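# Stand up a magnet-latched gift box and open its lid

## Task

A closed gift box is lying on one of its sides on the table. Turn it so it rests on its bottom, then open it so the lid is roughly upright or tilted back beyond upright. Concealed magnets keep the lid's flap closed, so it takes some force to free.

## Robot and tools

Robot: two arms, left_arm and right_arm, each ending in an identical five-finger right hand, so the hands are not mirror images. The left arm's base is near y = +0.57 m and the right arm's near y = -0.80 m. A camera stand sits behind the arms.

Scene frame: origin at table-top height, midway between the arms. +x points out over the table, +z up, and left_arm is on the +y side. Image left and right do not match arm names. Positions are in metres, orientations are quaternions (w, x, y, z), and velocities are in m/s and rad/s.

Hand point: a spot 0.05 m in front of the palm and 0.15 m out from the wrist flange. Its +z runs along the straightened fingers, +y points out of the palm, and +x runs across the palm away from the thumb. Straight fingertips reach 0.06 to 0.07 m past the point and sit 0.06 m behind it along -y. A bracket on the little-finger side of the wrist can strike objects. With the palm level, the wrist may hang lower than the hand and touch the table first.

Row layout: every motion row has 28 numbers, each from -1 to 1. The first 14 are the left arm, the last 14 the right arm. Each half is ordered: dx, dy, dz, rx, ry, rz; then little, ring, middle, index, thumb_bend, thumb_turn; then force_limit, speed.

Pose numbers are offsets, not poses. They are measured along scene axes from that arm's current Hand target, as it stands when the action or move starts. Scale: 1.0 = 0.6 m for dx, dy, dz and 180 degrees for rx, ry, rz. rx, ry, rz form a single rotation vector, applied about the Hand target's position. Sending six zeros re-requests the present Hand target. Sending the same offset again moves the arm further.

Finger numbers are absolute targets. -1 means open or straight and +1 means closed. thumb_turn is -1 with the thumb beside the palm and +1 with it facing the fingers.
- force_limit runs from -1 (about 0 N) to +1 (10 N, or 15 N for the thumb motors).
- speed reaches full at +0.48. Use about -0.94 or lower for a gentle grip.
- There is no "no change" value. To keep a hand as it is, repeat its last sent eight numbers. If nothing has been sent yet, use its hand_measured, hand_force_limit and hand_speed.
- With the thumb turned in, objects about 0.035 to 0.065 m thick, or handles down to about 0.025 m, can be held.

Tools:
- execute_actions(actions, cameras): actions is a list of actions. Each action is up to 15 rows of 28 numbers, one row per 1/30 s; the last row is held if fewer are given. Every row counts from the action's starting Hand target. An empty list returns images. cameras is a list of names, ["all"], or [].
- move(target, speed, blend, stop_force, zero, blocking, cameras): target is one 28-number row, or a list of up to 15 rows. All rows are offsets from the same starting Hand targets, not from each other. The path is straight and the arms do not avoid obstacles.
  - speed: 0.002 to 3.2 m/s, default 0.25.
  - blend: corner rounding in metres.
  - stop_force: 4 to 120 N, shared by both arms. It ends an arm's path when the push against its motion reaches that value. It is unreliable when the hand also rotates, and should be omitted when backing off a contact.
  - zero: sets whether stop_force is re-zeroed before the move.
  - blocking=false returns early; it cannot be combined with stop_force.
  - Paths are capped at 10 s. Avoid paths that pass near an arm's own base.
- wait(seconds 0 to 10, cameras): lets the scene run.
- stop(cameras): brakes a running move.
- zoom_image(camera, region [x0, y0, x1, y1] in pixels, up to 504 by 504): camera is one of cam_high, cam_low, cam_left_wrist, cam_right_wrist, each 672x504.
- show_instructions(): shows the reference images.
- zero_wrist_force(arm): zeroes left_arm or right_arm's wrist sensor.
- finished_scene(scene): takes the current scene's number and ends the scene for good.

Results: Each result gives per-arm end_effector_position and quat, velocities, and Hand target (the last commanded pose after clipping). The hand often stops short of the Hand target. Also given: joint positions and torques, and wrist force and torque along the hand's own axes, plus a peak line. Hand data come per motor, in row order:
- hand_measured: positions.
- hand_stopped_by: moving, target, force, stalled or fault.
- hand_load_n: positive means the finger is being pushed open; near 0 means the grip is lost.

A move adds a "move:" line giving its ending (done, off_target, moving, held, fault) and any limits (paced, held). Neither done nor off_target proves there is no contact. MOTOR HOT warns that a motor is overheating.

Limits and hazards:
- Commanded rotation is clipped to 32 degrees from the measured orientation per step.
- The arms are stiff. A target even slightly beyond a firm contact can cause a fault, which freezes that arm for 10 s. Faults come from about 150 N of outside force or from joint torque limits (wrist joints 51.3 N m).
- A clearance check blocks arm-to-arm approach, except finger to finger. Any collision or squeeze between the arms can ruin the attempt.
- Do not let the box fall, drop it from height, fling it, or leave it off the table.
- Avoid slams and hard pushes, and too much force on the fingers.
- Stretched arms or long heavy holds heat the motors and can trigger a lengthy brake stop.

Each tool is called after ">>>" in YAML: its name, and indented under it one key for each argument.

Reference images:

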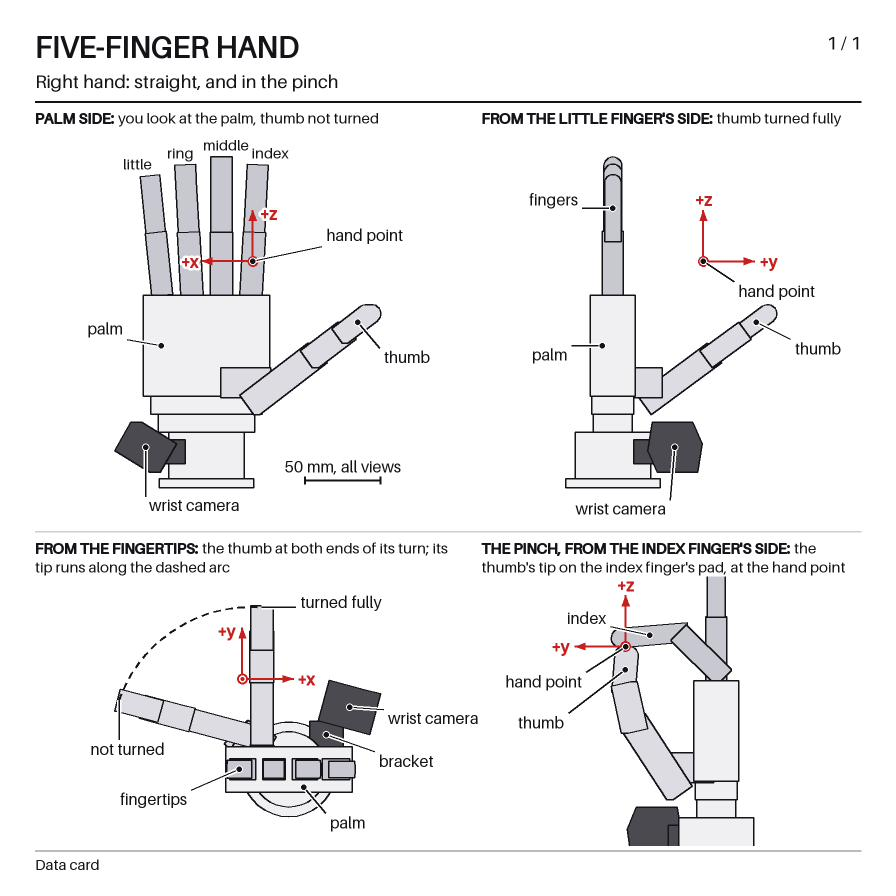

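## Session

>>> execute_actions:
  actions: []

>>> zoom_image:
  camera: "cam_high"
  region: [255, 200, 375, 320]

Scene clock: 0.00 s.
left_arm: end_effector_position=(-0.1618, +1.0443, +0.5950) hand_measured=(-1.000, -1.000, -1.000, -1.000, -1.000, -1.000) hand_load_n=(+0.0, +0.0, +0.0, +0.0, +0.0, +0.5) hand_stopped_by=(target, target, target, target, target, target) hand_force_limit=0.00 hand_speed=-0.80 end_effector_quat_wxyz=(-0.077, +0.744, -0.664, +0.024) | right_arm: end_effector_position=(+0.0821, -1.3275, +0.4849) hand_measured=(-1.000, -1.000, -1.000, -1.000, -1.000, -1.000) hand_load_n=(+0.0, +0.0, +0.0, +0.0, +0.0, +0.0) hand_stopped_by=(target, target, target, target, target, target) hand_force_limit=0.00 hand_speed=-0.80 end_effector_quat_wxyz=(-0.079, +0.684, +0.724, +0.055)
Joint positions: left_arm=[1.451 -1.641 1.52 1.591 1.696 -1.829] | right_arm=[-1.848 -1.454 1.58 1.617 1.66 -1.899]
Joint velocities: within noise
Joint torques (N m): no reading
Wrist force (N): no reading
Wrist torque (N m): no reading
Wrist force, peak (N): no reading
Hand target: left_arm -0.1618, +1.0443, +0.5950; -0.077, +0.744, -0.664, +0.024 | right_arm +0.0821, -1.3275, +0.4849; -0.079, +0.684, +0.724, +0.055
camera_calibration:
cam_left_wrist: T_world_to_cam=[[-0.920657, -0.364752, -0.139089, 0.313169], [-0.378483, 0.746779, 0.546875, -1.16115], [-0.0956051, 0.556127, -0.82558, 0.0134478], [0, 0, 0, 1]] pos_world=[-0.14987, 0.973876, 0.689667]
cam_right_wrist: T_world_to_cam=[[0.953065, 0.296288, 0.0622966, 0.278374], [0.258638, -0.9037, 0.341223, -1.38009], [0.157398, -0.309095, -0.937916, 0.150731], [0, 0, 0, 1]] pos_world=[0.0679115, -1.28308, 0.59495]

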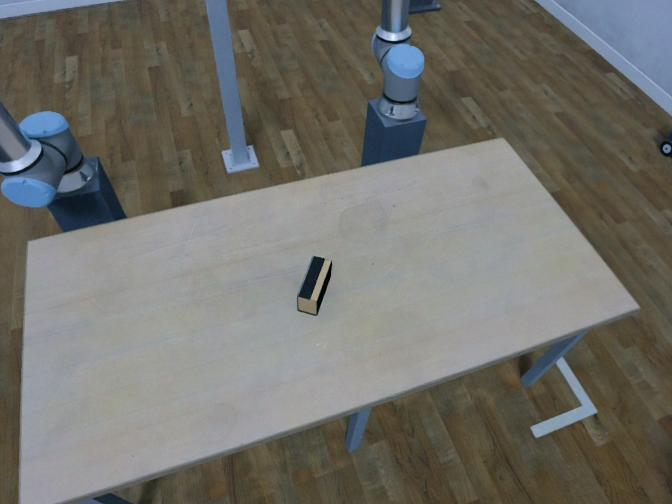

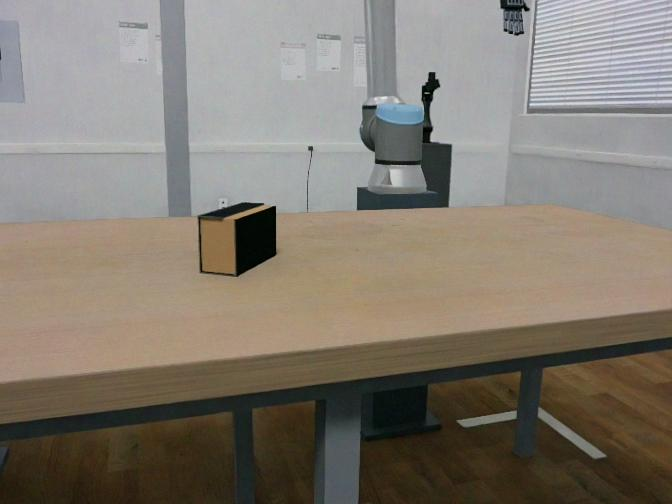

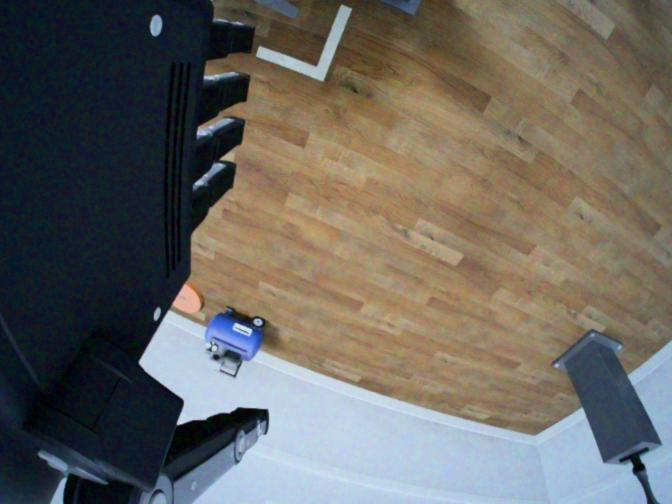

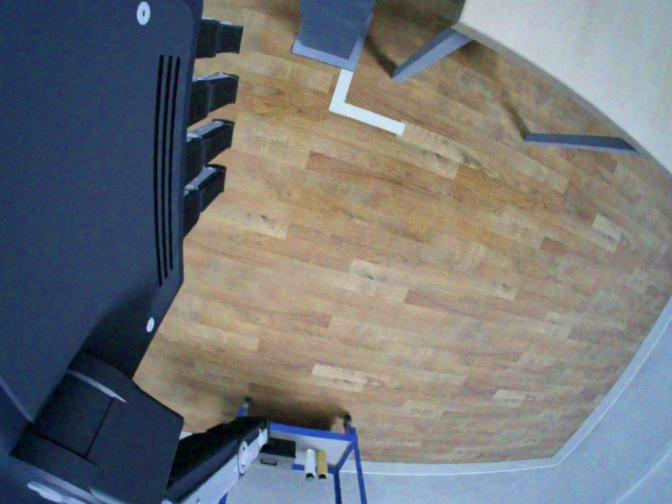

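Scaled by 4.200.

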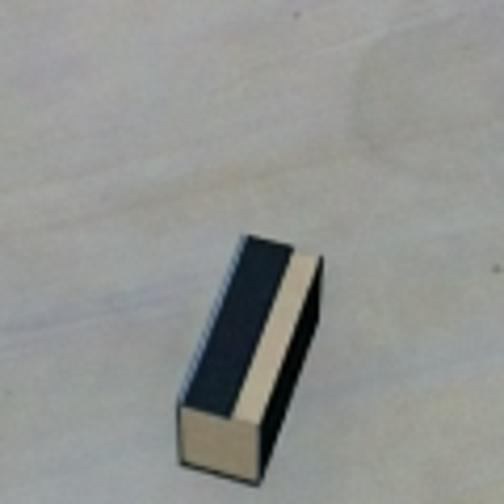

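>>> move:
  target: [0.853,-0.323,-0.158,0,0,0,-0.5,-0.5,-0.5,-0.5,-1,-1,0.2,-0.3,0.697,0.4625,-0.058,0,0,0,-1,-1,-1,-1,-1,-1,0,-0.8]
  speed: 0.7

>>> move:
  target: [0.5,-0.667,-0.333,-0.1165,0.1528,0.2669,-0.5,-0.5,-0.5,-0.5,-1,-1,0.2,-0.3,0.417,0.833,-0.167,0.0778,-0.26,0.2474,-1,-1,-1,-1,-1,-1,0,-0.8]
  speed: 0.7

>>> move:
  target: [0.266,-0.687,-0.233,0,0,0,-0.5,-0.5,-0.5,-0.5,-1,-1,0.2,-0.3,0.024,0.667,-0.25,0,0,0,-1,-1,-1,-1,-1,-1,0,-0.8]
  speed: 0.5
  cameras: ["all"]

Scene clock: 72.37 s.
left_arm: end_effector_position=(+0.3500, +0.8506, +0.5002) hand_measured=(-0.500, -0.500, -0.500, -0.500, -1.000, -1.000) hand_load_n=(+0.0, +0.0, +0.0, +0.0, +0.0, +0.0) hand_stopped_by=(target, target, target, target, target, target) hand_force_limit=0.20 hand_speed=-0.30 end_effector_quat_wxyz=(-0.077, +0.744, -0.664, +0.024) | right_arm: end_effector_position=(+0.5003, -1.0501, +0.4500) hand_measured=(-1.000, -1.000, -1.000, -1.000, -1.000, -1.000) hand_load_n=(+0.0, +0.0, +0.0, +0.0, +0.0, +0.0) hand_stopped_by=(target, target, target, target, target, target) hand_force_limit=0.00 hand_speed=-0.80 end_effector_quat_wxyz=(-0.079, +0.684, +0.724, +0.055)
Joint positions: left_arm=[0.159 -1.618 1.655 1.386 1.509 -3.11] | right_arm=[-0.89 -1.497 1.688 1.551 1.483 -0.956]
Joint torques (N m): left_arm=[-11.31 -20.82 -31.41 4.88 2.17 -0.85] | right_arm=[8.67 -42.96 -40.15 7.43 1.32 2.8]
Wrist force (N): left_arm=[0.2 0.2 -0.1] | right_arm=[0.4 -0.1 -0.3]
Wrist torque (N m): left_arm=[0.05 -0.05 -0.05] | right_arm=[-0.13 -0.08 0.13]
Wrist force, peak (N): left_arm=[2.0 -2.6 0.9] | right_arm=[1.4 2.8 0.0]
Hand target: left_arm +0.3500, +0.8505, +0.5002; -0.077, +0.744, -0.664, +0.024 | right_arm +0.5003, -1.0500, +0.4501; -0.079, +0.684, +0.724, +0.055
Off the commanded pose: left_arm 0.000 m, 0 deg | right_arm 0.000 m, 0 deg.
move: done; limits=paced

Scene clock: 73.87 s.
left_arm: end_effector_position=(+0.6500, +0.4503, +0.3004) hand_measured=(-0.500, -0.500, -0.500, -0.500, -1.000, -1.000) hand_load_n=(+0.0, +0.0, +0.0, +0.0, +0.0, +0.0) hand_stopped_by=(target, target, target, target, target, target) hand_force_limit=0.20 hand_speed=-0.30 end_effector_quat_wxyz=(+0.206, +0.932, -0.292, -0.064) | right_arm: end_effector_position=(+0.7505, -0.5503, +0.3499) hand_measured=(-1.000, -1.000, -1.000, -1.000, -1.000, -1.000) hand_load_n=(+0.0, +0.0, +0.0, +0.0, +0.0, +0.0) hand_stopped_by=(target, target, target, target, target, target) hand_force_limit=0.00 hand_speed=-0.80 end_effector_quat_wxyz=(+0.114, +0.277, +0.882, +0.365)
Joint positions: left_arm=[-0.207 -0.956 1.315 1.382 1.973 -4.295] | right_arm=[-0.161 -1.307 1.75 0.723 0.879 -0.977]
Joint torques (N m): left_arm=[11.52 -70.45 -30.45 5.85 1.49 -1.77] | right_arm=[12.18 -44.84 -38.08 1.33 -0.86 -2.87]
Wrist force (N): left_arm=[0.7 0.5 0.0] | right_arm=[0.2 0.9 -0.6]
Wrist torque (N m): left_arm=[0.00 -0.13 0.08] | right_arm=[0.03 -0.12 0.35]
Wrist force, peak (N): left_arm=[2.6 -0.1 1.6] | right_arm=[-0.1 2.1 2.3]
Hand target: left_arm +0.6500, +0.4503, +0.3004; +0.206, +0.932, -0.292, -0.064 | right_arm +0.7505, -0.5502, +0.3499; +0.114, +0.277, +0.882, +0.365
Off the commanded pose: left_arm 0.000 m, 0 deg | right_arm 0.000 m, 0 deg.
move: done

Scene clock: 75.47 s.
left_arm: end_effector_position=(+0.8096, +0.0382, +0.1606) hand_measured=(-0.500, -0.500, -0.500, -0.500, -1.000, -1.000) hand_load_n=(+0.0, +0.0, +0.0, +0.0, +0.0, +0.5) hand_stopped_by=(target, target, target, target, target, target) hand_force_limit=0.20 hand_speed=-0.30 end_effector_quat_wxyz=(+0.206, +0.932, -0.292, -0.064) | right_arm: end_effector_position=(+0.7649, -0.1501, +0.1999) hand_measured=(-1.000, -1.000, -1.000, -1.000, -1.000, -1.000) hand_load_n=(+0.0, +0.0, +0.0, +0.0, +0.0, +0.0) hand_stopped_by=(target, target, target, target, target, target) hand_force_limit=0.00 hand_speed=-0.80 end_effector_quat_wxyz=(+0.114, +0.277, +0.882, +0.365)
Joint positions: left_arm=[-0.562 -0.37 0.444 1.508 2.006 -4.683] | right_arm=[0.448 -0.979 1.492 0.343 1.213 -0.382]
Joint torques (N m): left_arm=[2.37 -105.01 -48.52 4.67 2.74 -2.23] | right_arm=[11.87 -71.45 -45.02 2.33 0.49 -0.71]
Wrist force (N): left_arm=[0.5 0.6 -0.2] | right_arm=[0.4 0.5 -0.5]
Wrist torque (N m): left_arm=[0.04 -0.12 0.09] | right_arm=[0.01 -0.14 0.37]
Wrist force, peak (N): left_arm=[2.6 1.6 1.6] | right_arm=[-1.4 -0.2 -3.0]
Hand target: left_arm +0.8096, +0.0381, +0.1606; +0.206, +0.932, -0.292, -0.064 | right_arm +0.7649, -0.1500, +0.1999; +0.114, +0.277, +0.882, +0.365
Off the commanded pose: left_arm 0.000 m, 0 deg | right_arm 0.000 m, 0 deg.
move: done
camera_calibration:
cam_left_wrist: T_world_to_cam=[[-0.280269, -0.860929, 0.424559, 0.190049], [-0.656, 0.494673, 0.570055, 0.42607], [-0.700795, -0.118742, -0.703411, 0.803247], [0, 0, 0, 1]] pos_world=[0.895678, 0.0482317, 0.241442]
cam_right_wrist: T_world_to_cam=[[0.167665, 0.680614, 0.713199, -0.175192], [0.557055, -0.662284, 0.501068, -0.619354], [0.813374, 0.31328, -0.490182, -0.357884], [0, 0, 0, 1]] pos_world=[0.665481, -0.178833, 0.259857]

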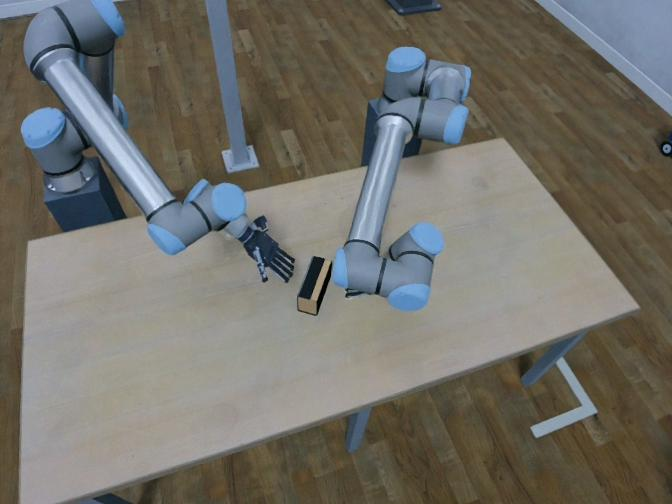

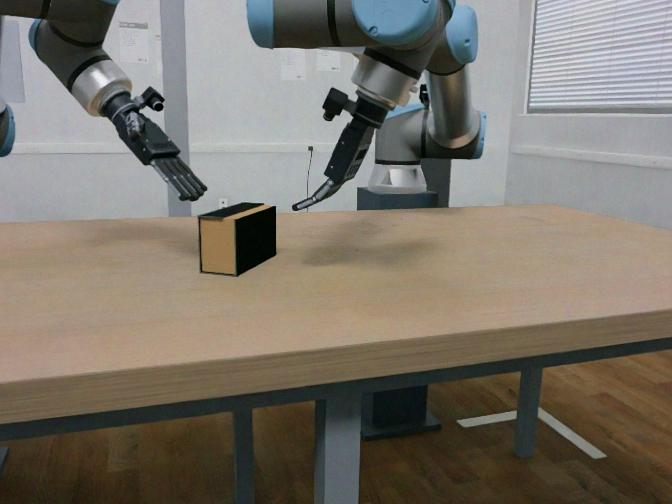

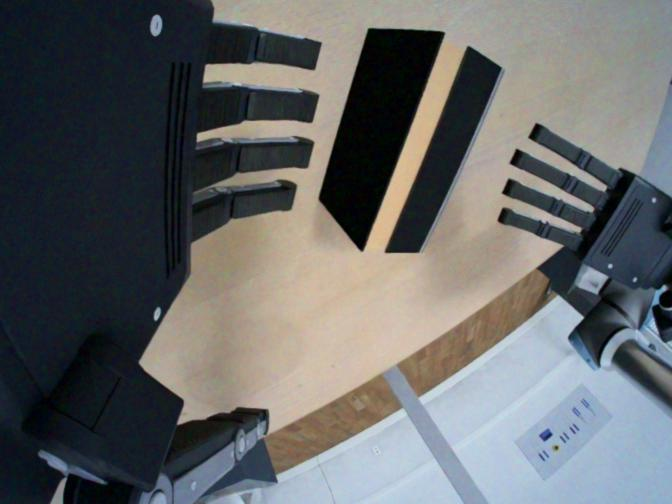

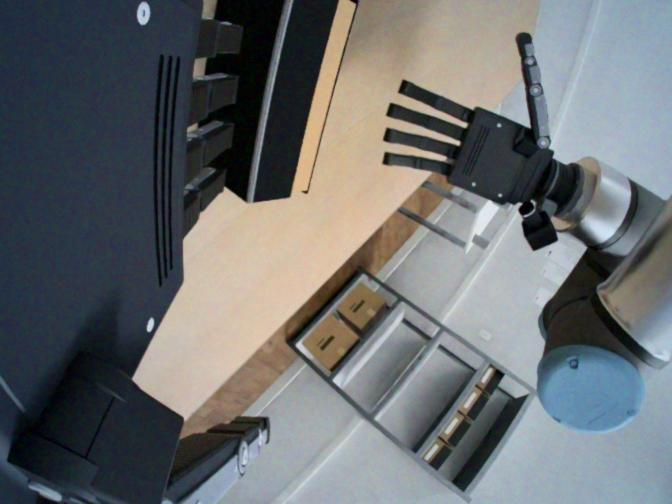

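>>> move:
  target:
    - [-0.0607,-0.0782,-0.0487,0,0,0,-0.5,-0.5,-0.5,-0.5,-1,-1,0.2,-0.3,0.005,0.0457,-0.0615,0,0,0,-1,-1,-1,-1,-1,-1,0,-0.8]
    - [-0.0607,-0.0782,-0.0487,0,0,0,-0.5,-0.5,-0.5,-0.5,-1,-1,0.2,-0.3,0.0173,0.0635,-0.0615,0,0,0,-1,-1,-1,-1,-1,-1,0,-0.8]
    - [-0.037,-0.0445,-0.0653,0,0,0,-0.5,-0.5,-0.5,-0.5,-1,-1,0.2,-0.3,0.0398,0.0955,-0.0615,0,0,0,-1,-1,-1,-1,-1,-1,0,-0.8]
    - [-0.0223,-0.0235,-0.0867,0,0,0,-0.5,-0.5,-0.5,-0.5,-1,-1,0.2,-0.3,0.0555,0.1182,-0.0615,0,0,0,-1,-1,-1,-1,-1,-1,0,-0.8]
    - [-0.0145,-0.0122,-0.1042,0,0,0,-0.5,-0.5,-0.5,-0.5,-1,-1,0.2,-0.3,0.0642,0.1303,-0.0615,0,0,0,-1,-1,-1,-1,-1,-1,0,-0.8]
  speed: [0.12,0.06,0.05,0.05,0.05]
  blend: 0.004
  stop_force: 25
  cameras: ["all"]

Scene clock: 92.63 s.
left_arm: end_effector_position=(+0.8009, +0.0308, +0.0981) hand_measured=(-0.500, -0.500, -0.500, -0.500, -1.000, -1.000) hand_load_n=(+0.0, +0.0, +0.0, +0.0, -0.5, +0.0) hand_stopped_by=(target, target, target, target, target, target) hand_force_limit=0.20 hand_speed=-0.30 end_effector_quat_wxyz=(+0.206, +0.932, -0.292, -0.064) | right_arm: end_effector_position=(+0.8034, -0.0718, +0.1630) hand_measured=(-1.000, -1.000, -1.000, -1.000, -1.000, -1.000) hand_load_n=(+0.0, +0.0, +0.0, +0.0, +0.0, +0.0) hand_stopped_by=(target, target, target, target, target, target) hand_force_limit=0.00 hand_speed=-0.80 end_effector_quat_wxyz=(+0.114, +0.277, +0.882, +0.365)
Joint positions: left_arm=[-0.573 -0.36 0.535 1.403 2.006 -4.695] | right_arm=[0.513 -0.833 1.308 0.365 1.257 -0.33]
Joint torques (N m): left_arm=[-14.13 -123.8 -34.76 5.82 0.42 -2] | right_arm=[-8.14 -101.11 -33.1 -0.74 -1.6 -2.31]
Wrist force (N): left_arm=[0.5 0.6 0.0] | right_arm=[0.1 0.0 -0.5]
Wrist torque (N m): left_arm=[0.02 -0.13 0.09] | right_arm=[-0.16 -0.04 0.20]
Wrist force, peak (N): left_arm=[0.5 1.9 1.1] | right_arm=[0.0 0.9 -1.7]
Hand target: left_arm +0.8009, +0.0308, +0.0980; +0.206, +0.932, -0.292, -0.064 | right_arm +0.8034, -0.0718, +0.1630; +0.114, +0.277, +0.882, +0.365
Off the commanded pose: left_arm 0.000 m, 0 deg | right_arm 0.000 m, 0 deg.
move: done
camera_calibration:
cam_left_wrist: T_world_to_cam=[[-0.280269, -0.860929, 0.424559, 0.207818], [-0.656, 0.494673, 0.570055, 0.459546], [-0.700795, -0.118742, -0.703411, 0.752391], [0, 0, 0, 1]] pos_world=[0.886978, 0.0409317, 0.179042]
cam_right_wrist: T_world_to_cam=[[0.167563, 0.680624, 0.713214, -0.2085], [0.556978, -0.662279, 0.50116, -0.570541], [0.813448, 0.313269, -0.490066, -0.431945], [0, 0, 0, 1]] pos_world=[0.704081, -0.100633, 0.222956]

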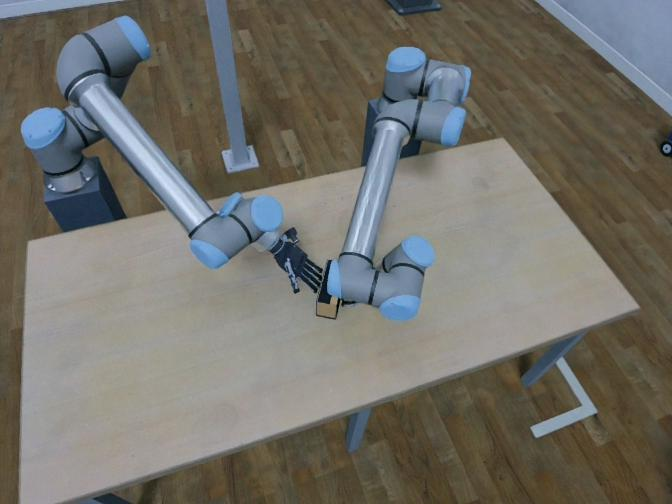

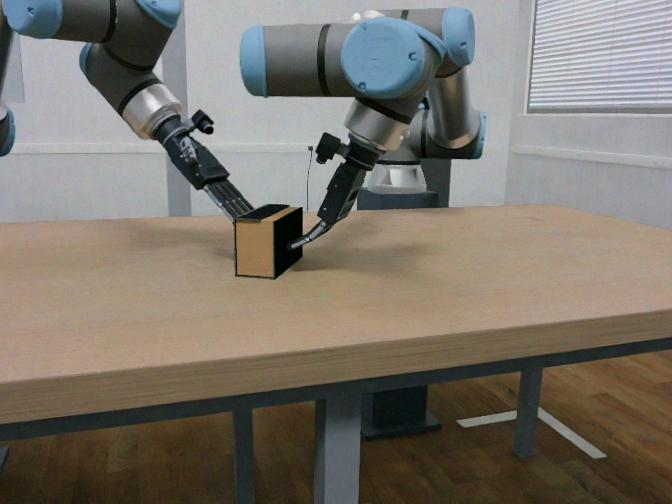

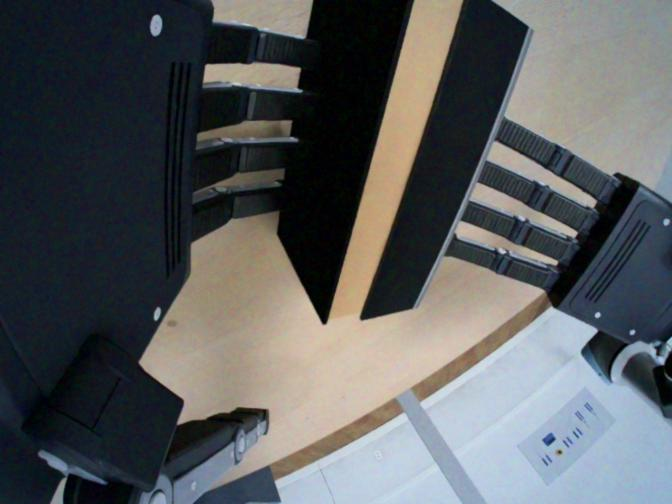

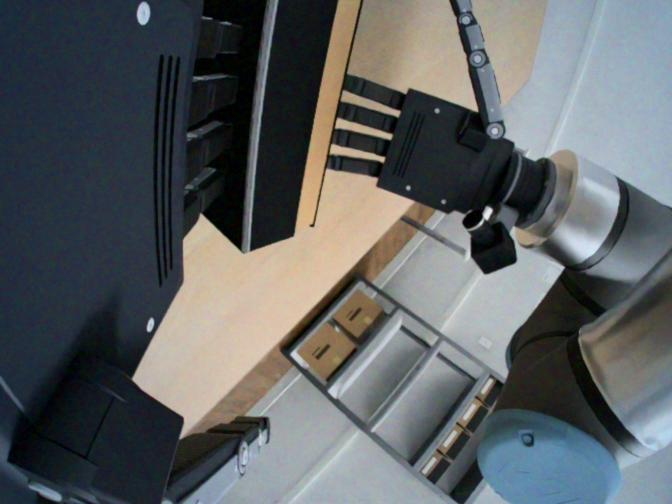

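>>> move:
  target:
    - [0.041,0.0855,0.0367,-0.093,0.0609,0.0168,-1,-1,-1,-1,-1,-1,0.2,-0.3,0,0,0,0,0,0,-1,-1,-1,-1,-1,-1,0,-0.8]
    - [0.0147,0.0428,0.0083,-0.093,0.0609,0.0168,-1,-1,-1,-1,-1,-1,0.2,-0.3,0,0,0,0,0,0,-1,-1,-1,-1,-1,-1,0,-0.8]
    - [-0.007,0.009,0.0083,-0.093,0.0609,0.0168,-1,-1,-1,-1,-1,-1,0.2,-0.3,0,0,0,0,0,0,-1,-1,-1,-1,-1,-1,0,-0.8]
  speed: [0.2,0.12,0.06]
  blend: 0.01
  cameras: ["cam_low","cam_left_wrist"]

>>> zoom_image:
  camera: "cam_left_wrist"
  region: [180, 0, 560, 340]

Scene clock: 119.70 s.
left_arm: end_effector_position=(+0.7966, +0.0361, +0.1030) hand_measured=(-1.000, -1.000, -1.000, -1.000, -1.000, -1.000) hand_load_n=(+0.0, +0.0, +0.0, +0.0, +0.0, +0.0) hand_stopped_by=(target, target, target, target, target, target) hand_force_limit=0.20 hand_speed=-0.30 end_effector_quat_wxyz=(+0.368, +0.889, -0.253, -0.104) | right_arm: end_effector_position=(+0.8034, -0.0718, +0.1630) hand_measured=(-1.000, -1.000, -1.000, -1.000, -1.000, -1.000) hand_load_n=(+0.0, +0.0, +0.0, +0.0, +0.0, +0.0) hand_stopped_by=(target, target, target, target, target, target) hand_force_limit=0.00 hand_speed=-0.80 end_effector_quat_wxyz=(+0.114, +0.277, +0.882, +0.365)
Joint positions: left_arm=[-0.506 -0.327 0.589 1.337 2.355 -4.671] | right_arm=[0.513 -0.833 1.308 0.365 1.257 -0.33]
Joint torques (N m): left_arm=[15.65 -101.32 -49.26 6.13 2.81 2.02] | right_arm=[-6.2 -101.14 -32.84 -0.57 -1.38 -2.64]
Wrist force (N): left_arm=[0.1 0.9 0.3] | right_arm=[0.1 0.2 -0.6]
Wrist torque (N m): left_arm=[-0.02 -0.08 0.26] | right_arm=[-0.12 -0.04 0.22]
Wrist force, peak (N): left_arm=[0.7 2.2 0.4] | right_arm=[0.4 0.2 -0.8]
Hand target: left_arm +0.7967, +0.0362, +0.1030; +0.368, +0.889, -0.253, -0.104 | right_arm +0.8034, -0.0718, +0.1630; +0.114, +0.277, +0.882, +0.365
Off the commanded pose: left_arm 0.000 m, 0 deg | right_arm 0.000 m, 0 deg.
move: done
camera_calibration:
cam_left_wrist: T_world_to_cam=[[-0.130121, -0.706579, 0.695568, 0.0558948], [-0.579866, 0.623279, 0.524669, 0.390681], [-0.804253, -0.335066, -0.490823, 0.821769], [0, 0, 0, 1]] pos_world=[0.894726, 0.0713376, 0.159487]
Images, in order (width x height): cam_low 672x504, cam_left_wrist 672x504.

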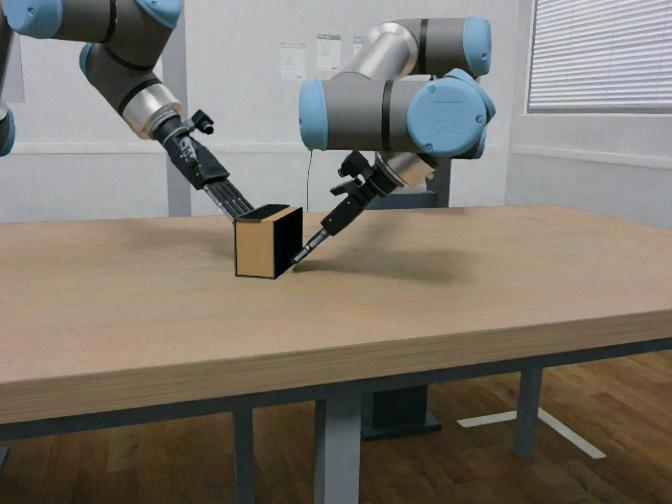

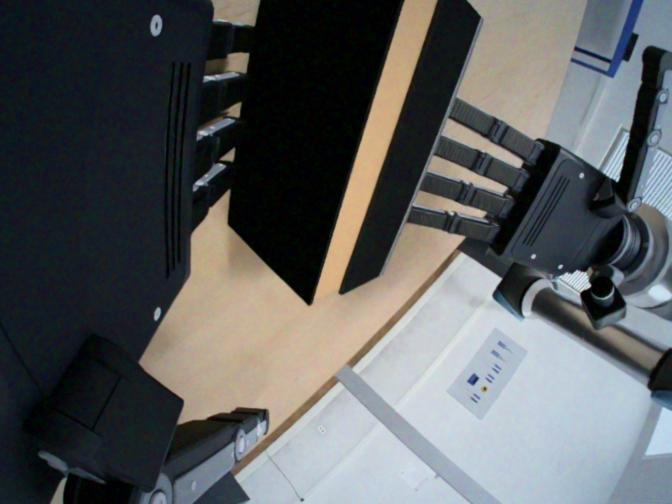

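Scaled by 1.326 from the camera's 672x504 image, which has a finer 960x720 frame.

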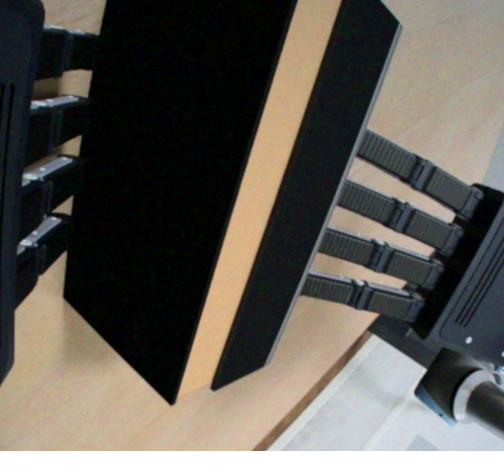

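>>> move:
  target: [0,0,0,0,0,0,-1,-1,-1,-1,-1,-1,0.2,-0.3,0.05,0.081,0,0,0,0,-1,-1,-1,-1,-1,-1,0,-0.8]
  speed: 0.04
  stop_force: 15
  cameras: ["cam_low","cam_left_wrist","cam_right_wrist"]

Scene clock: 127.00 s.
left_arm: end_effector_position=(+0.7967, +0.0362, +0.1030) hand_measured=(-1.000, -1.000, -1.000, -1.000, -1.000, -1.000) hand_load_n=(+0.0, +0.0, +1.5, +0.0, +0.0, +0.0) hand_stopped_by=(target, target, target, target, target, target) hand_force_limit=0.20 hand_speed=-0.30 end_effector_quat_wxyz=(+0.368, +0.889, -0.253, -0.104) | right_arm: end_effector_position=(+0.8145, -0.0539, +0.1631) hand_measured=(-1.000, -1.000, -1.000, -1.000, -1.000, -1.000) hand_load_n=(+0.5, +0.0, -1.5, +0.0, +0.0, +0.0) hand_stopped_by=(target, target, target, target, target, target) hand_force_limit=0.00 hand_speed=-0.80 end_effector_quat_wxyz=(+0.114, +0.277, +0.882, +0.365)
Joint positions: left_arm=[-0.506 -0.327 0.589 1.337 2.355 -4.67] | right_arm=[0.525 -0.803 1.251 0.387 1.265 -0.321]
Joint torques (N m): left_arm=[-24.09 -121.21 -50.74 5.14 7.13 1.98] | right_arm=[3.12 -69.31 -43.98 1.41 -2.31 -2.95]
Wrist force (N): left_arm=[-2.1 -9.2 -2.1] | right_arm=[-2.6 0.4 -12.4]
Wrist torque (N m): left_arm=[0.85 -0.20 -0.12] | right_arm=[0.44 0.13 0.14]
Wrist force, peak (N): left_arm=[-2.2 -16.6 -9.0] | right_arm=[-3.2 3.6 -26.0]
Hand target: left_arm +0.7967, +0.0362, +0.1030; +0.368, +0.889, -0.253, -0.104 | right_arm +0.8145, -0.0539, +0.1631; +0.114, +0.277, +0.882, +0.365 (not the last commanded pose)
Off the commanded pose: left_arm 0.000 m, 0 deg | right_arm 0.036 m, 0 deg.
move: contact (right_arm)
camera_calibration:
cam_left_wrist: T_world_to_cam=[[-0.130108, -0.706524, 0.695626, 0.0560228], [-0.579955, 0.623279, 0.524571, 0.390824], [-0.804191, -0.335181, -0.490846, 0.821791], [0, 0, 0, 1]] pos_world=[0.894827, 0.0714375, 0.159387]
cam_right_wrist: T_world_to_cam=[[0.16755, 0.680546, 0.713291, -0.222613], [0.556924, -0.662352, 0.501125, -0.564823], [0.813488, 0.313285, -0.48999, -0.446496], [0, 0, 0, 1]] pos_world=[0.715081, -0.0827326, 0.223056]
Images, in order (width x height): cam_low 672x504, cam_left_wrist 672x504, cam_right_wrist 672x504.

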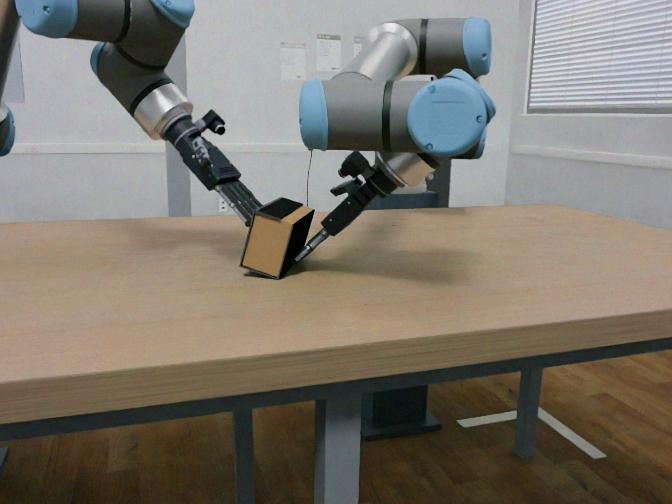

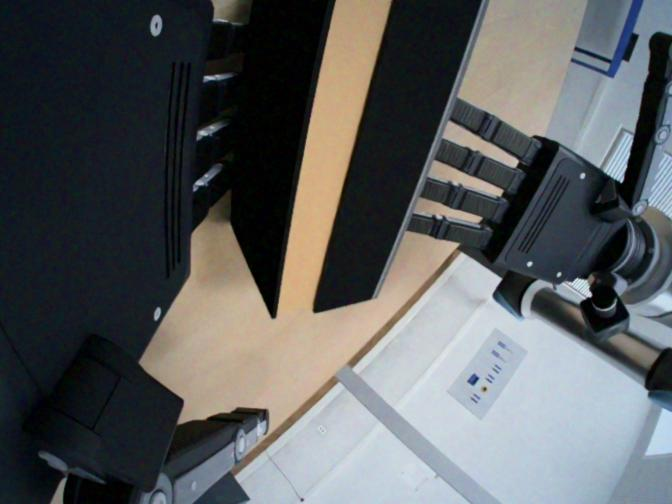

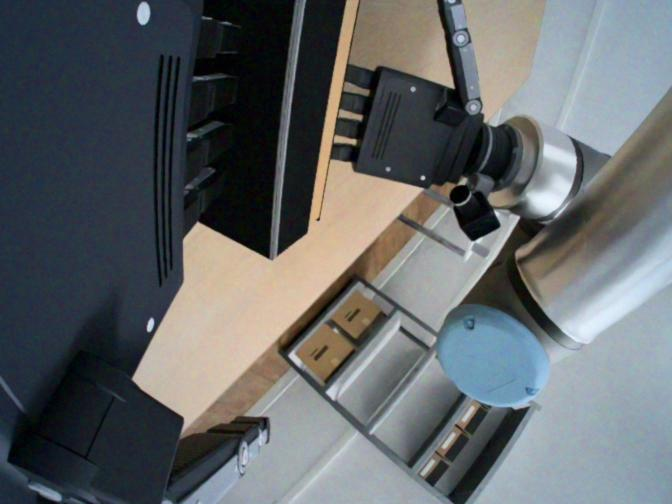

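>>> move:
  target: [0,0,0,0,0,0,-1,-1,-1,-1,-1,-1,0.2,-0.3,0.0365,0.059,0.025,0,0,0,-1,-1,-1,-1,-1,-1,0,-0.8]
  speed: 0.04
  stop_force: 30
  cameras: ["cam_low","cam_left_wrist"]

Scene clock: 133.93 s.
left_arm: end_effector_position=(+0.7967, +0.0362, +0.1030) hand_measured=(-1.000, -1.000, -1.000, -1.000, -1.000, -1.000) hand_load_n=(+4.5, +3.5, +0.0, +0.0, +0.0, +0.0) hand_stopped_by=(target, target, target, target, target, target) hand_force_limit=0.20 hand_speed=-0.30 end_effector_quat_wxyz=(+0.368, +0.889, -0.253, -0.104) | right_arm: end_effector_position=(+0.8298, -0.0287, +0.1737) hand_measured=(-1.000, -1.000, -0.952, -1.000, -1.000, -1.000) hand_load_n=(+0.0, +0.0, -7.5, +0.0, +0.0, +0.0) hand_stopped_by=(target, target, target, target, target, target) hand_force_limit=0.00 hand_speed=-0.80 end_effector_quat_wxyz=(+0.114, +0.277, +0.882, +0.365)
Joint positions: left_arm=[-0.506 -0.327 0.589 1.337 2.355 -4.671] | right_arm=[0.541 -0.765 1.161 0.437 1.275 -0.308]
Joint torques (N m): left_arm=[-77.5 -181.62 -54.02 16.83 28.87 4.68] | right_arm=[-22.18 -29.54 -43.44 -8.81 5.71 -2.63]
Wrist force (N): left_arm=[29.3 -82.1 2.6] | right_arm=[26.8 -0.4 -87.4]
Wrist torque (N m): left_arm=[2.76 0.87 -3.40] | right_arm=[4.61 3.68 1.76]
Wrist force, peak (N): left_arm=[31.3 -88.4 -1.8] | right_arm=[28.3 -5.2 -93.7]
Hand target: left_arm +0.7967, +0.0362, +0.1030; +0.368, +0.889, -0.253, -0.104 | right_arm +0.8298, -0.0287, +0.1736; +0.114, +0.277, +0.882, +0.365 (not the last commanded pose)
Off the commanded pose: left_arm 0.000 m, 0 deg | right_arm 0.013 m, 0 deg.
move: contact (right_arm)
camera_calibration:
cam_left_wrist: T_world_to_cam=[[-0.130164, -0.706547, 0.695592, 0.0560102], [-0.579998, 0.623262, 0.524545, 0.390815], [-0.804152, -0.335165, -0.490922, 0.821816], [0, 0, 0, 1]] pos_world=[0.894827, 0.0714377, 0.159487]
Images, in order (width x height): cam_low 672x504, cam_left_wrist 672x504.

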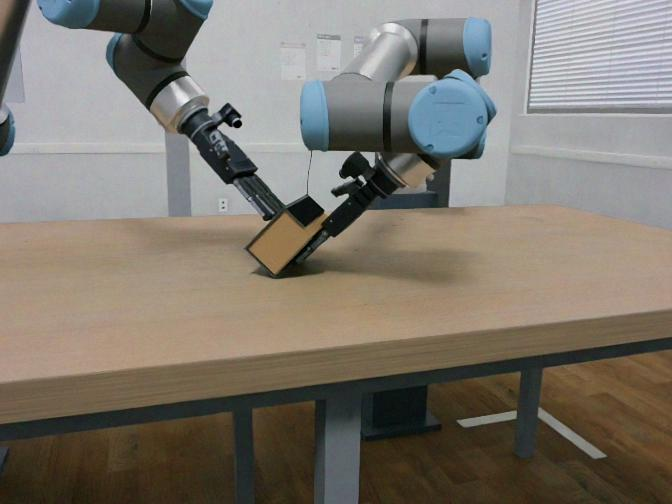

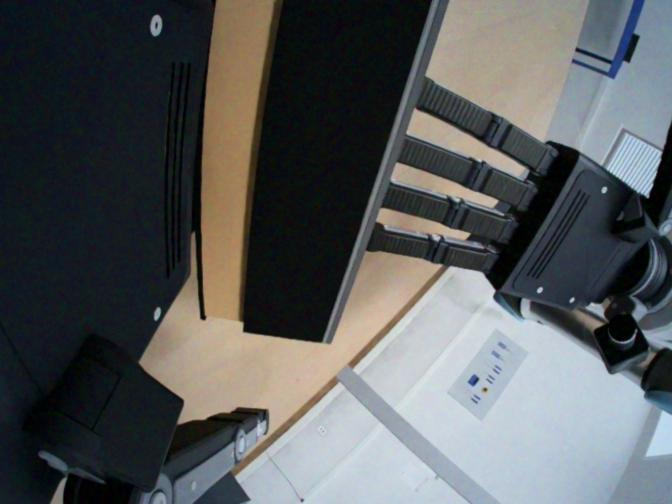

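>>> move:
  target:
    - [0,0,0,0,0,0,-1,-1,-1,-1,-1,-1,0.2,-0.3,-0.0438,-0.071,0.01,0,0,0,-1,-1,-1,-1,-1,-1,0,-0.8]
    - [0,0,0,0,0,0,-1,-1,-1,-1,-1,-1,0.2,-0.3,-0.1,-0.16,0.05,0,0,0,-1,-1,-1,-1,-1,-1,0,-0.8]
  speed: 0.08
  blend: 0.005
  cameras: ["all"]

Scene clock: 144.57 s.
left_arm: end_effector_position=(+0.7967, +0.0362, +0.1030) hand_measured=(-1.000, -1.000, -1.000, -1.000, -1.000, -1.000) hand_load_n=(+0.0, +0.0, +0.0, +0.0, +0.0, +0.0) hand_stopped_by=(target, target, target, target, target, target) hand_force_limit=0.20 hand_speed=-0.30 end_effector_quat_wxyz=(+0.368, +0.889, -0.253, -0.104) | right_arm: end_effector_position=(+0.7698, -0.1248, +0.2038) hand_measured=(-1.000, -1.000, -0.952, -1.000, -1.000, -1.000) hand_load_n=(+0.0, +0.0, +0.0, +0.0, +0.0, +0.0) hand_stopped_by=(target, target, target, target, target, target) hand_force_limit=0.00 hand_speed=-0.80 end_effector_quat_wxyz=(+0.114, +0.277, +0.882, +0.365)
Joint positions: left_arm=[-0.506 -0.327 0.589 1.337 2.355 -4.67] | right_arm=[0.475 -0.954 1.44 0.362 1.231 -0.361]
Joint torques (N m): left_arm=[14.15 -101.06 -27.33 1.79 -0.42 -1.44] | right_arm=[11.42 -60.82 -44.57 2.27 1.61 3.13]
Wrist force (N): left_arm=[1.3 -0.5 0.5] | right_arm=[1.1 1.6 -0.5]
Wrist torque (N m): left_arm=[-0.23 -0.27 0.26] | right_arm=[0.16 -0.20 0.44]
Wrist force, peak (N): left_arm=[29.3 -82.5 2.8] | right_arm=[26.9 -0.5 -87.8]
Hand target: left_arm +0.7967, +0.0362, +0.1030; +0.368, +0.889, -0.253, -0.104 | right_arm +0.7698, -0.1247, +0.2036; +0.114, +0.277, +0.882, +0.365
Off the commanded pose: left_arm 0.000 m, 0 deg | right_arm 0.000 m, 0 deg.
move: done
camera_calibration:
cam_left_wrist: T_world_to_cam=[[-0.130164, -0.706547, 0.695592, 0.0560102], [-0.579998, 0.623262, 0.524545, 0.390815], [-0.804152, -0.335165, -0.490922, 0.821816], [0, 0, 0, 1]] pos_world=[0.894827, 0.0714377, 0.159487]
cam_right_wrist: T_world_to_cam=[[0.167453, 0.680623, 0.713241, -0.195829], [0.557183, -0.662171, 0.501075, -0.607474], [0.81333, 0.313499, -0.490114, -0.367887], [0, 0, 0, 1]] pos_world=[0.67048, -0.153634, 0.263757]

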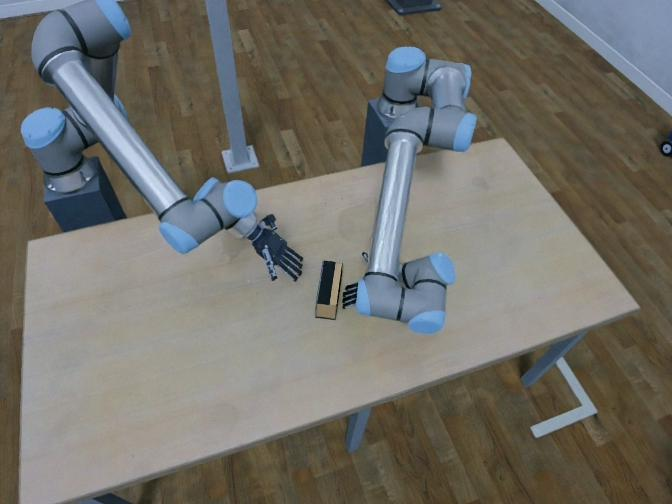

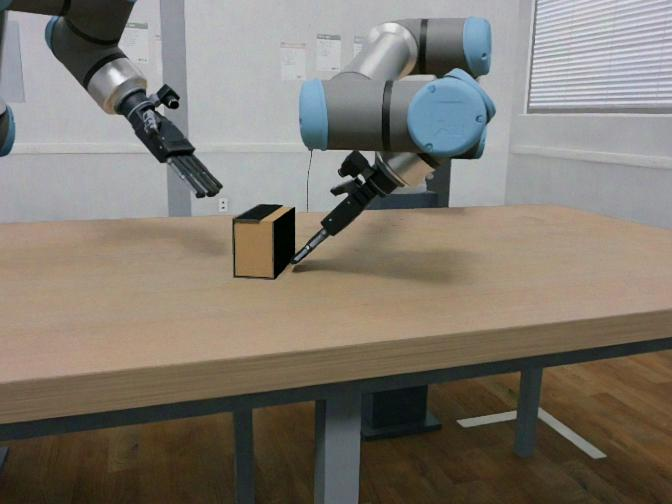

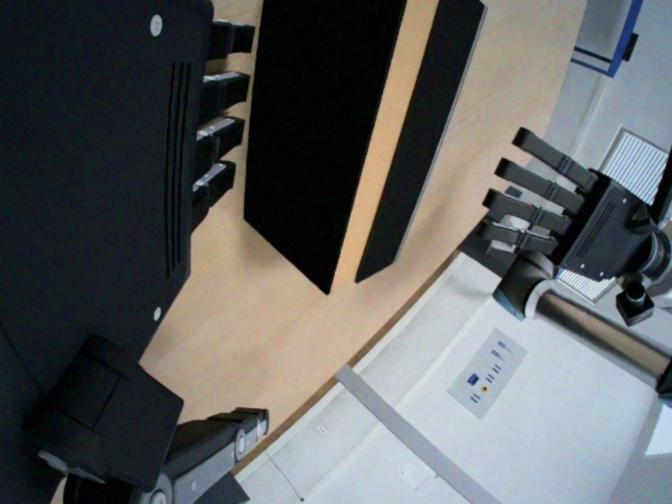

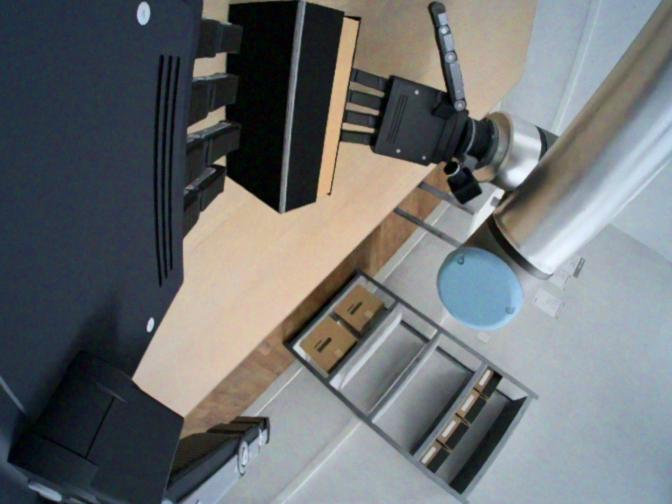

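>>> move:
  target: [-0.0118,-0.018,0,0,0,0.0283,-1,-1,-1,-1,-1,-1,0.2,-0.3,0.0413,0.0395,-0.0477,0,0,0.0453,-1,-1,-1,-1,-1,-1,0,-0.8]
  speed: 0.1

>>> move:
  target:
    - [0,0,0,0,0,0,-1,-1,-1,-1,-1,-1,0.2,-0.3,0.0247,0.0492,-0.02,0,0,0,-1,-1,-1,-1,-1,-1,0,-0.8]
    - [0,0,0,0,0,0,-1,-1,-1,-1,-1,-1,0.2,-0.3,0.0459,0.0917,0.0104,0,0,0,-1,-1,-1,-1,-1,-1,0,-0.8]
    - [0,0,0,0,0,0,-1,-1,-1,-1,-1,-1,0.2,-0.3,0.0559,0.1117,0.0184,0,0,0,-1,-1,-1,-1,-1,-1,0,-0.8]
    - [0,0,0,0,0,0,-1,-1,-1,-1,-1,-1,0.2,-0.3,0.065,0.13,0.0212,0,0,0,-1,-1,-1,-1,-1,-1,0,-0.8]
  speed: 0.05
  blend: 0.004
  stop_force: 16
  cameras: ["cam_low","cam_left_wrist","cam_right_wrist"]

Scene clock: 174.97 s.
left_arm: end_effector_position=(+0.7895, +0.0253, +0.1030) hand_measured=(-1.000, -1.000, -1.000, -1.000, -1.000, -1.000) hand_load_n=(+0.0, +0.0, +0.0, +0.0, +0.0, +0.0) hand_stopped_by=(target, target, target, target, target, target) hand_force_limit=0.20 hand_speed=-0.30 end_effector_quat_wxyz=(+0.372, +0.899, -0.213, -0.088) | right_arm: end_effector_position=(+0.7946, -0.1011, +0.1749) hand_measured=(-1.000, -1.000, -0.952, -1.000, -1.000, -1.000) hand_load_n=(+0.0, +0.0, +0.0, +0.0, +0.0, +0.0) hand_stopped_by=(target, target, target, target, target, target) hand_force_limit=0.00 hand_speed=-0.80 end_effector_quat_wxyz=(+0.088, +0.213, +0.899, +0.372)
Joint positions: left_arm=[-0.516 -0.397 0.71 1.187 2.352 -4.811] | right_arm=[0.45 -0.859 1.342 0.42 1.124 -0.5]
Joint torques (N m): left_arm=[10.13 -99.07 -49.27 5.39 1.31 2.45] | right_arm=[9.74 -100.48 -32.62 0 1.18 3.08]
Wrist force (N): left_arm=[1.3 -0.4 0.7] | right_arm=[1.0 1.2 -1.1]
Wrist torque (N m): left_arm=[-0.23 -0.27 0.13] | right_arm=[0.09 -0.17 0.28]
Wrist force, peak (N): left_arm=[1.7 -0.5 0.2] | right_arm=[1.4 1.6 -1.6]
Hand target: left_arm +0.7896, +0.0254, +0.1030; +0.372, +0.899, -0.213, -0.087 | right_arm +0.7946, -0.1010, +0.1750; +0.088, +0.213, +0.899, +0.372
Off the commanded pose: left_arm 0.000 m, 0 deg | right_arm 0.000 m, 0 deg.
move: done

Scene clock: 177.73 s.
left_arm: end_effector_position=(+0.7896, +0.0254, +0.1030) hand_measured=(-1.000, -1.000, -1.000, -1.000, -1.000, -1.000) hand_load_n=(+0.5, +0.0, +0.0, +0.0, +0.0, +0.0) hand_stopped_by=(target, target, target, target, target, target) hand_force_limit=0.20 hand_speed=-0.30 end_effector_quat_wxyz=(+0.372, +0.899, -0.213, -0.087) | right_arm: end_effector_position=(+0.8310, -0.0281, +0.1871) hand_measured=(-1.000, -1.000, -0.954, -1.000, -1.000, -1.000) hand_load_n=(+0.0, +0.0, +2.5, +0.0, +0.0, +0.0) hand_stopped_by=(target, target, target, target, target, target) hand_force_limit=0.00 hand_speed=-0.80 end_effector_quat_wxyz=(+0.088, +0.213, +0.899, +0.372)
Joint positions: left_arm=[-0.516 -0.397 0.709 1.187 2.353 -4.811] | right_arm=[0.506 -0.752 1.12 0.514 1.159 -0.451]
Joint torques (N m): left_arm=[-28.91 -134.54 -49.46 7.06 5.47 -1.46] | right_arm=[11.85 -66.77 -49 1.43 0.46 -3]
Wrist force (N): left_arm=[5.5 -18.3 -1.1] | right_arm=[4.7 -0.8 -17.8]
Wrist torque (N m): left_arm=[0.10 -0.12 -0.64] | right_arm=[1.26 0.52 0.64]
Wrist force, peak (N): left_arm=[4.4 -36.5 -7.1] | right_arm=[3.7 -5.4 -35.8]
Hand target: left_arm +0.7896, +0.0254, +0.1030; +0.372, +0.899, -0.213, -0.087 | right_arm +0.8310, -0.0281, +0.1871; +0.088, +0.213, +0.899, +0.372 (not the last commanded pose)
Off the commanded pose: left_arm 0.000 m, 0 deg | right_arm 0.006 m, 0 deg.
move: contact (right_arm); path passed 3 of 4 targets
camera_calibration:
cam_left_wrist: T_world_to_cam=[[-0.0668337, -0.715277, 0.695638, -0.00225281], [-0.633027, 0.569308, 0.524562, 0.436738], [-0.771239, -0.405299, -0.490839, 0.788276], [0, 0, 0, 1]] pos_world=[0.884266, 0.0692376, 0.159387]
cam_right_wrist: T_world_to_cam=[[0.0695181, 0.697527, 0.713179, -0.17808], [0.645556, -0.576492, 0.500913, -0.640148], [0.760542, 0.425574, -0.490369, -0.409086], [0, 0, 0, 1]] pos_world=[0.736758, -0.0707287, 0.247059]
Images, in order (width x height): cam_low 672x504, cam_left_wrist 672x504, cam_right_wrist 672x504.

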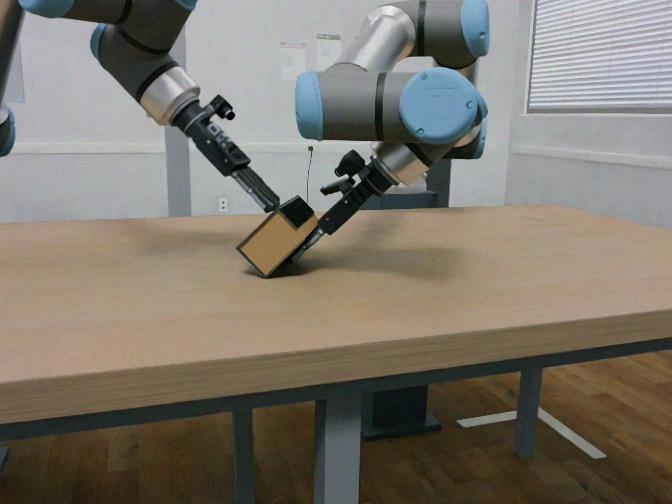

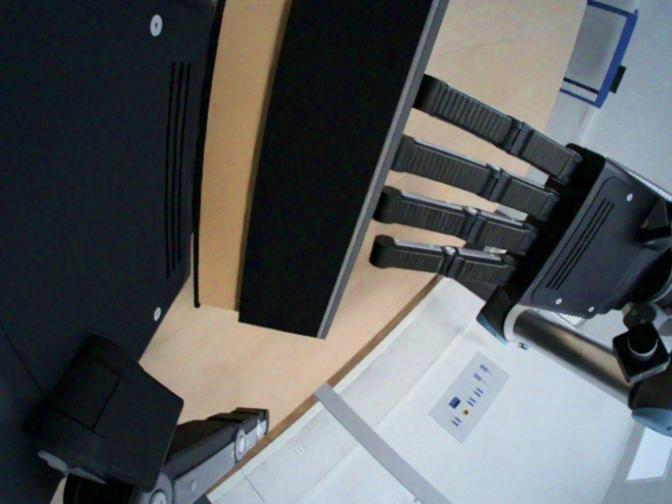

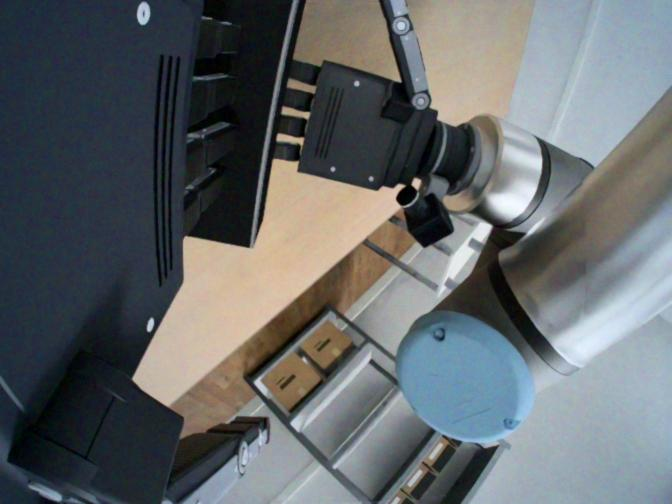

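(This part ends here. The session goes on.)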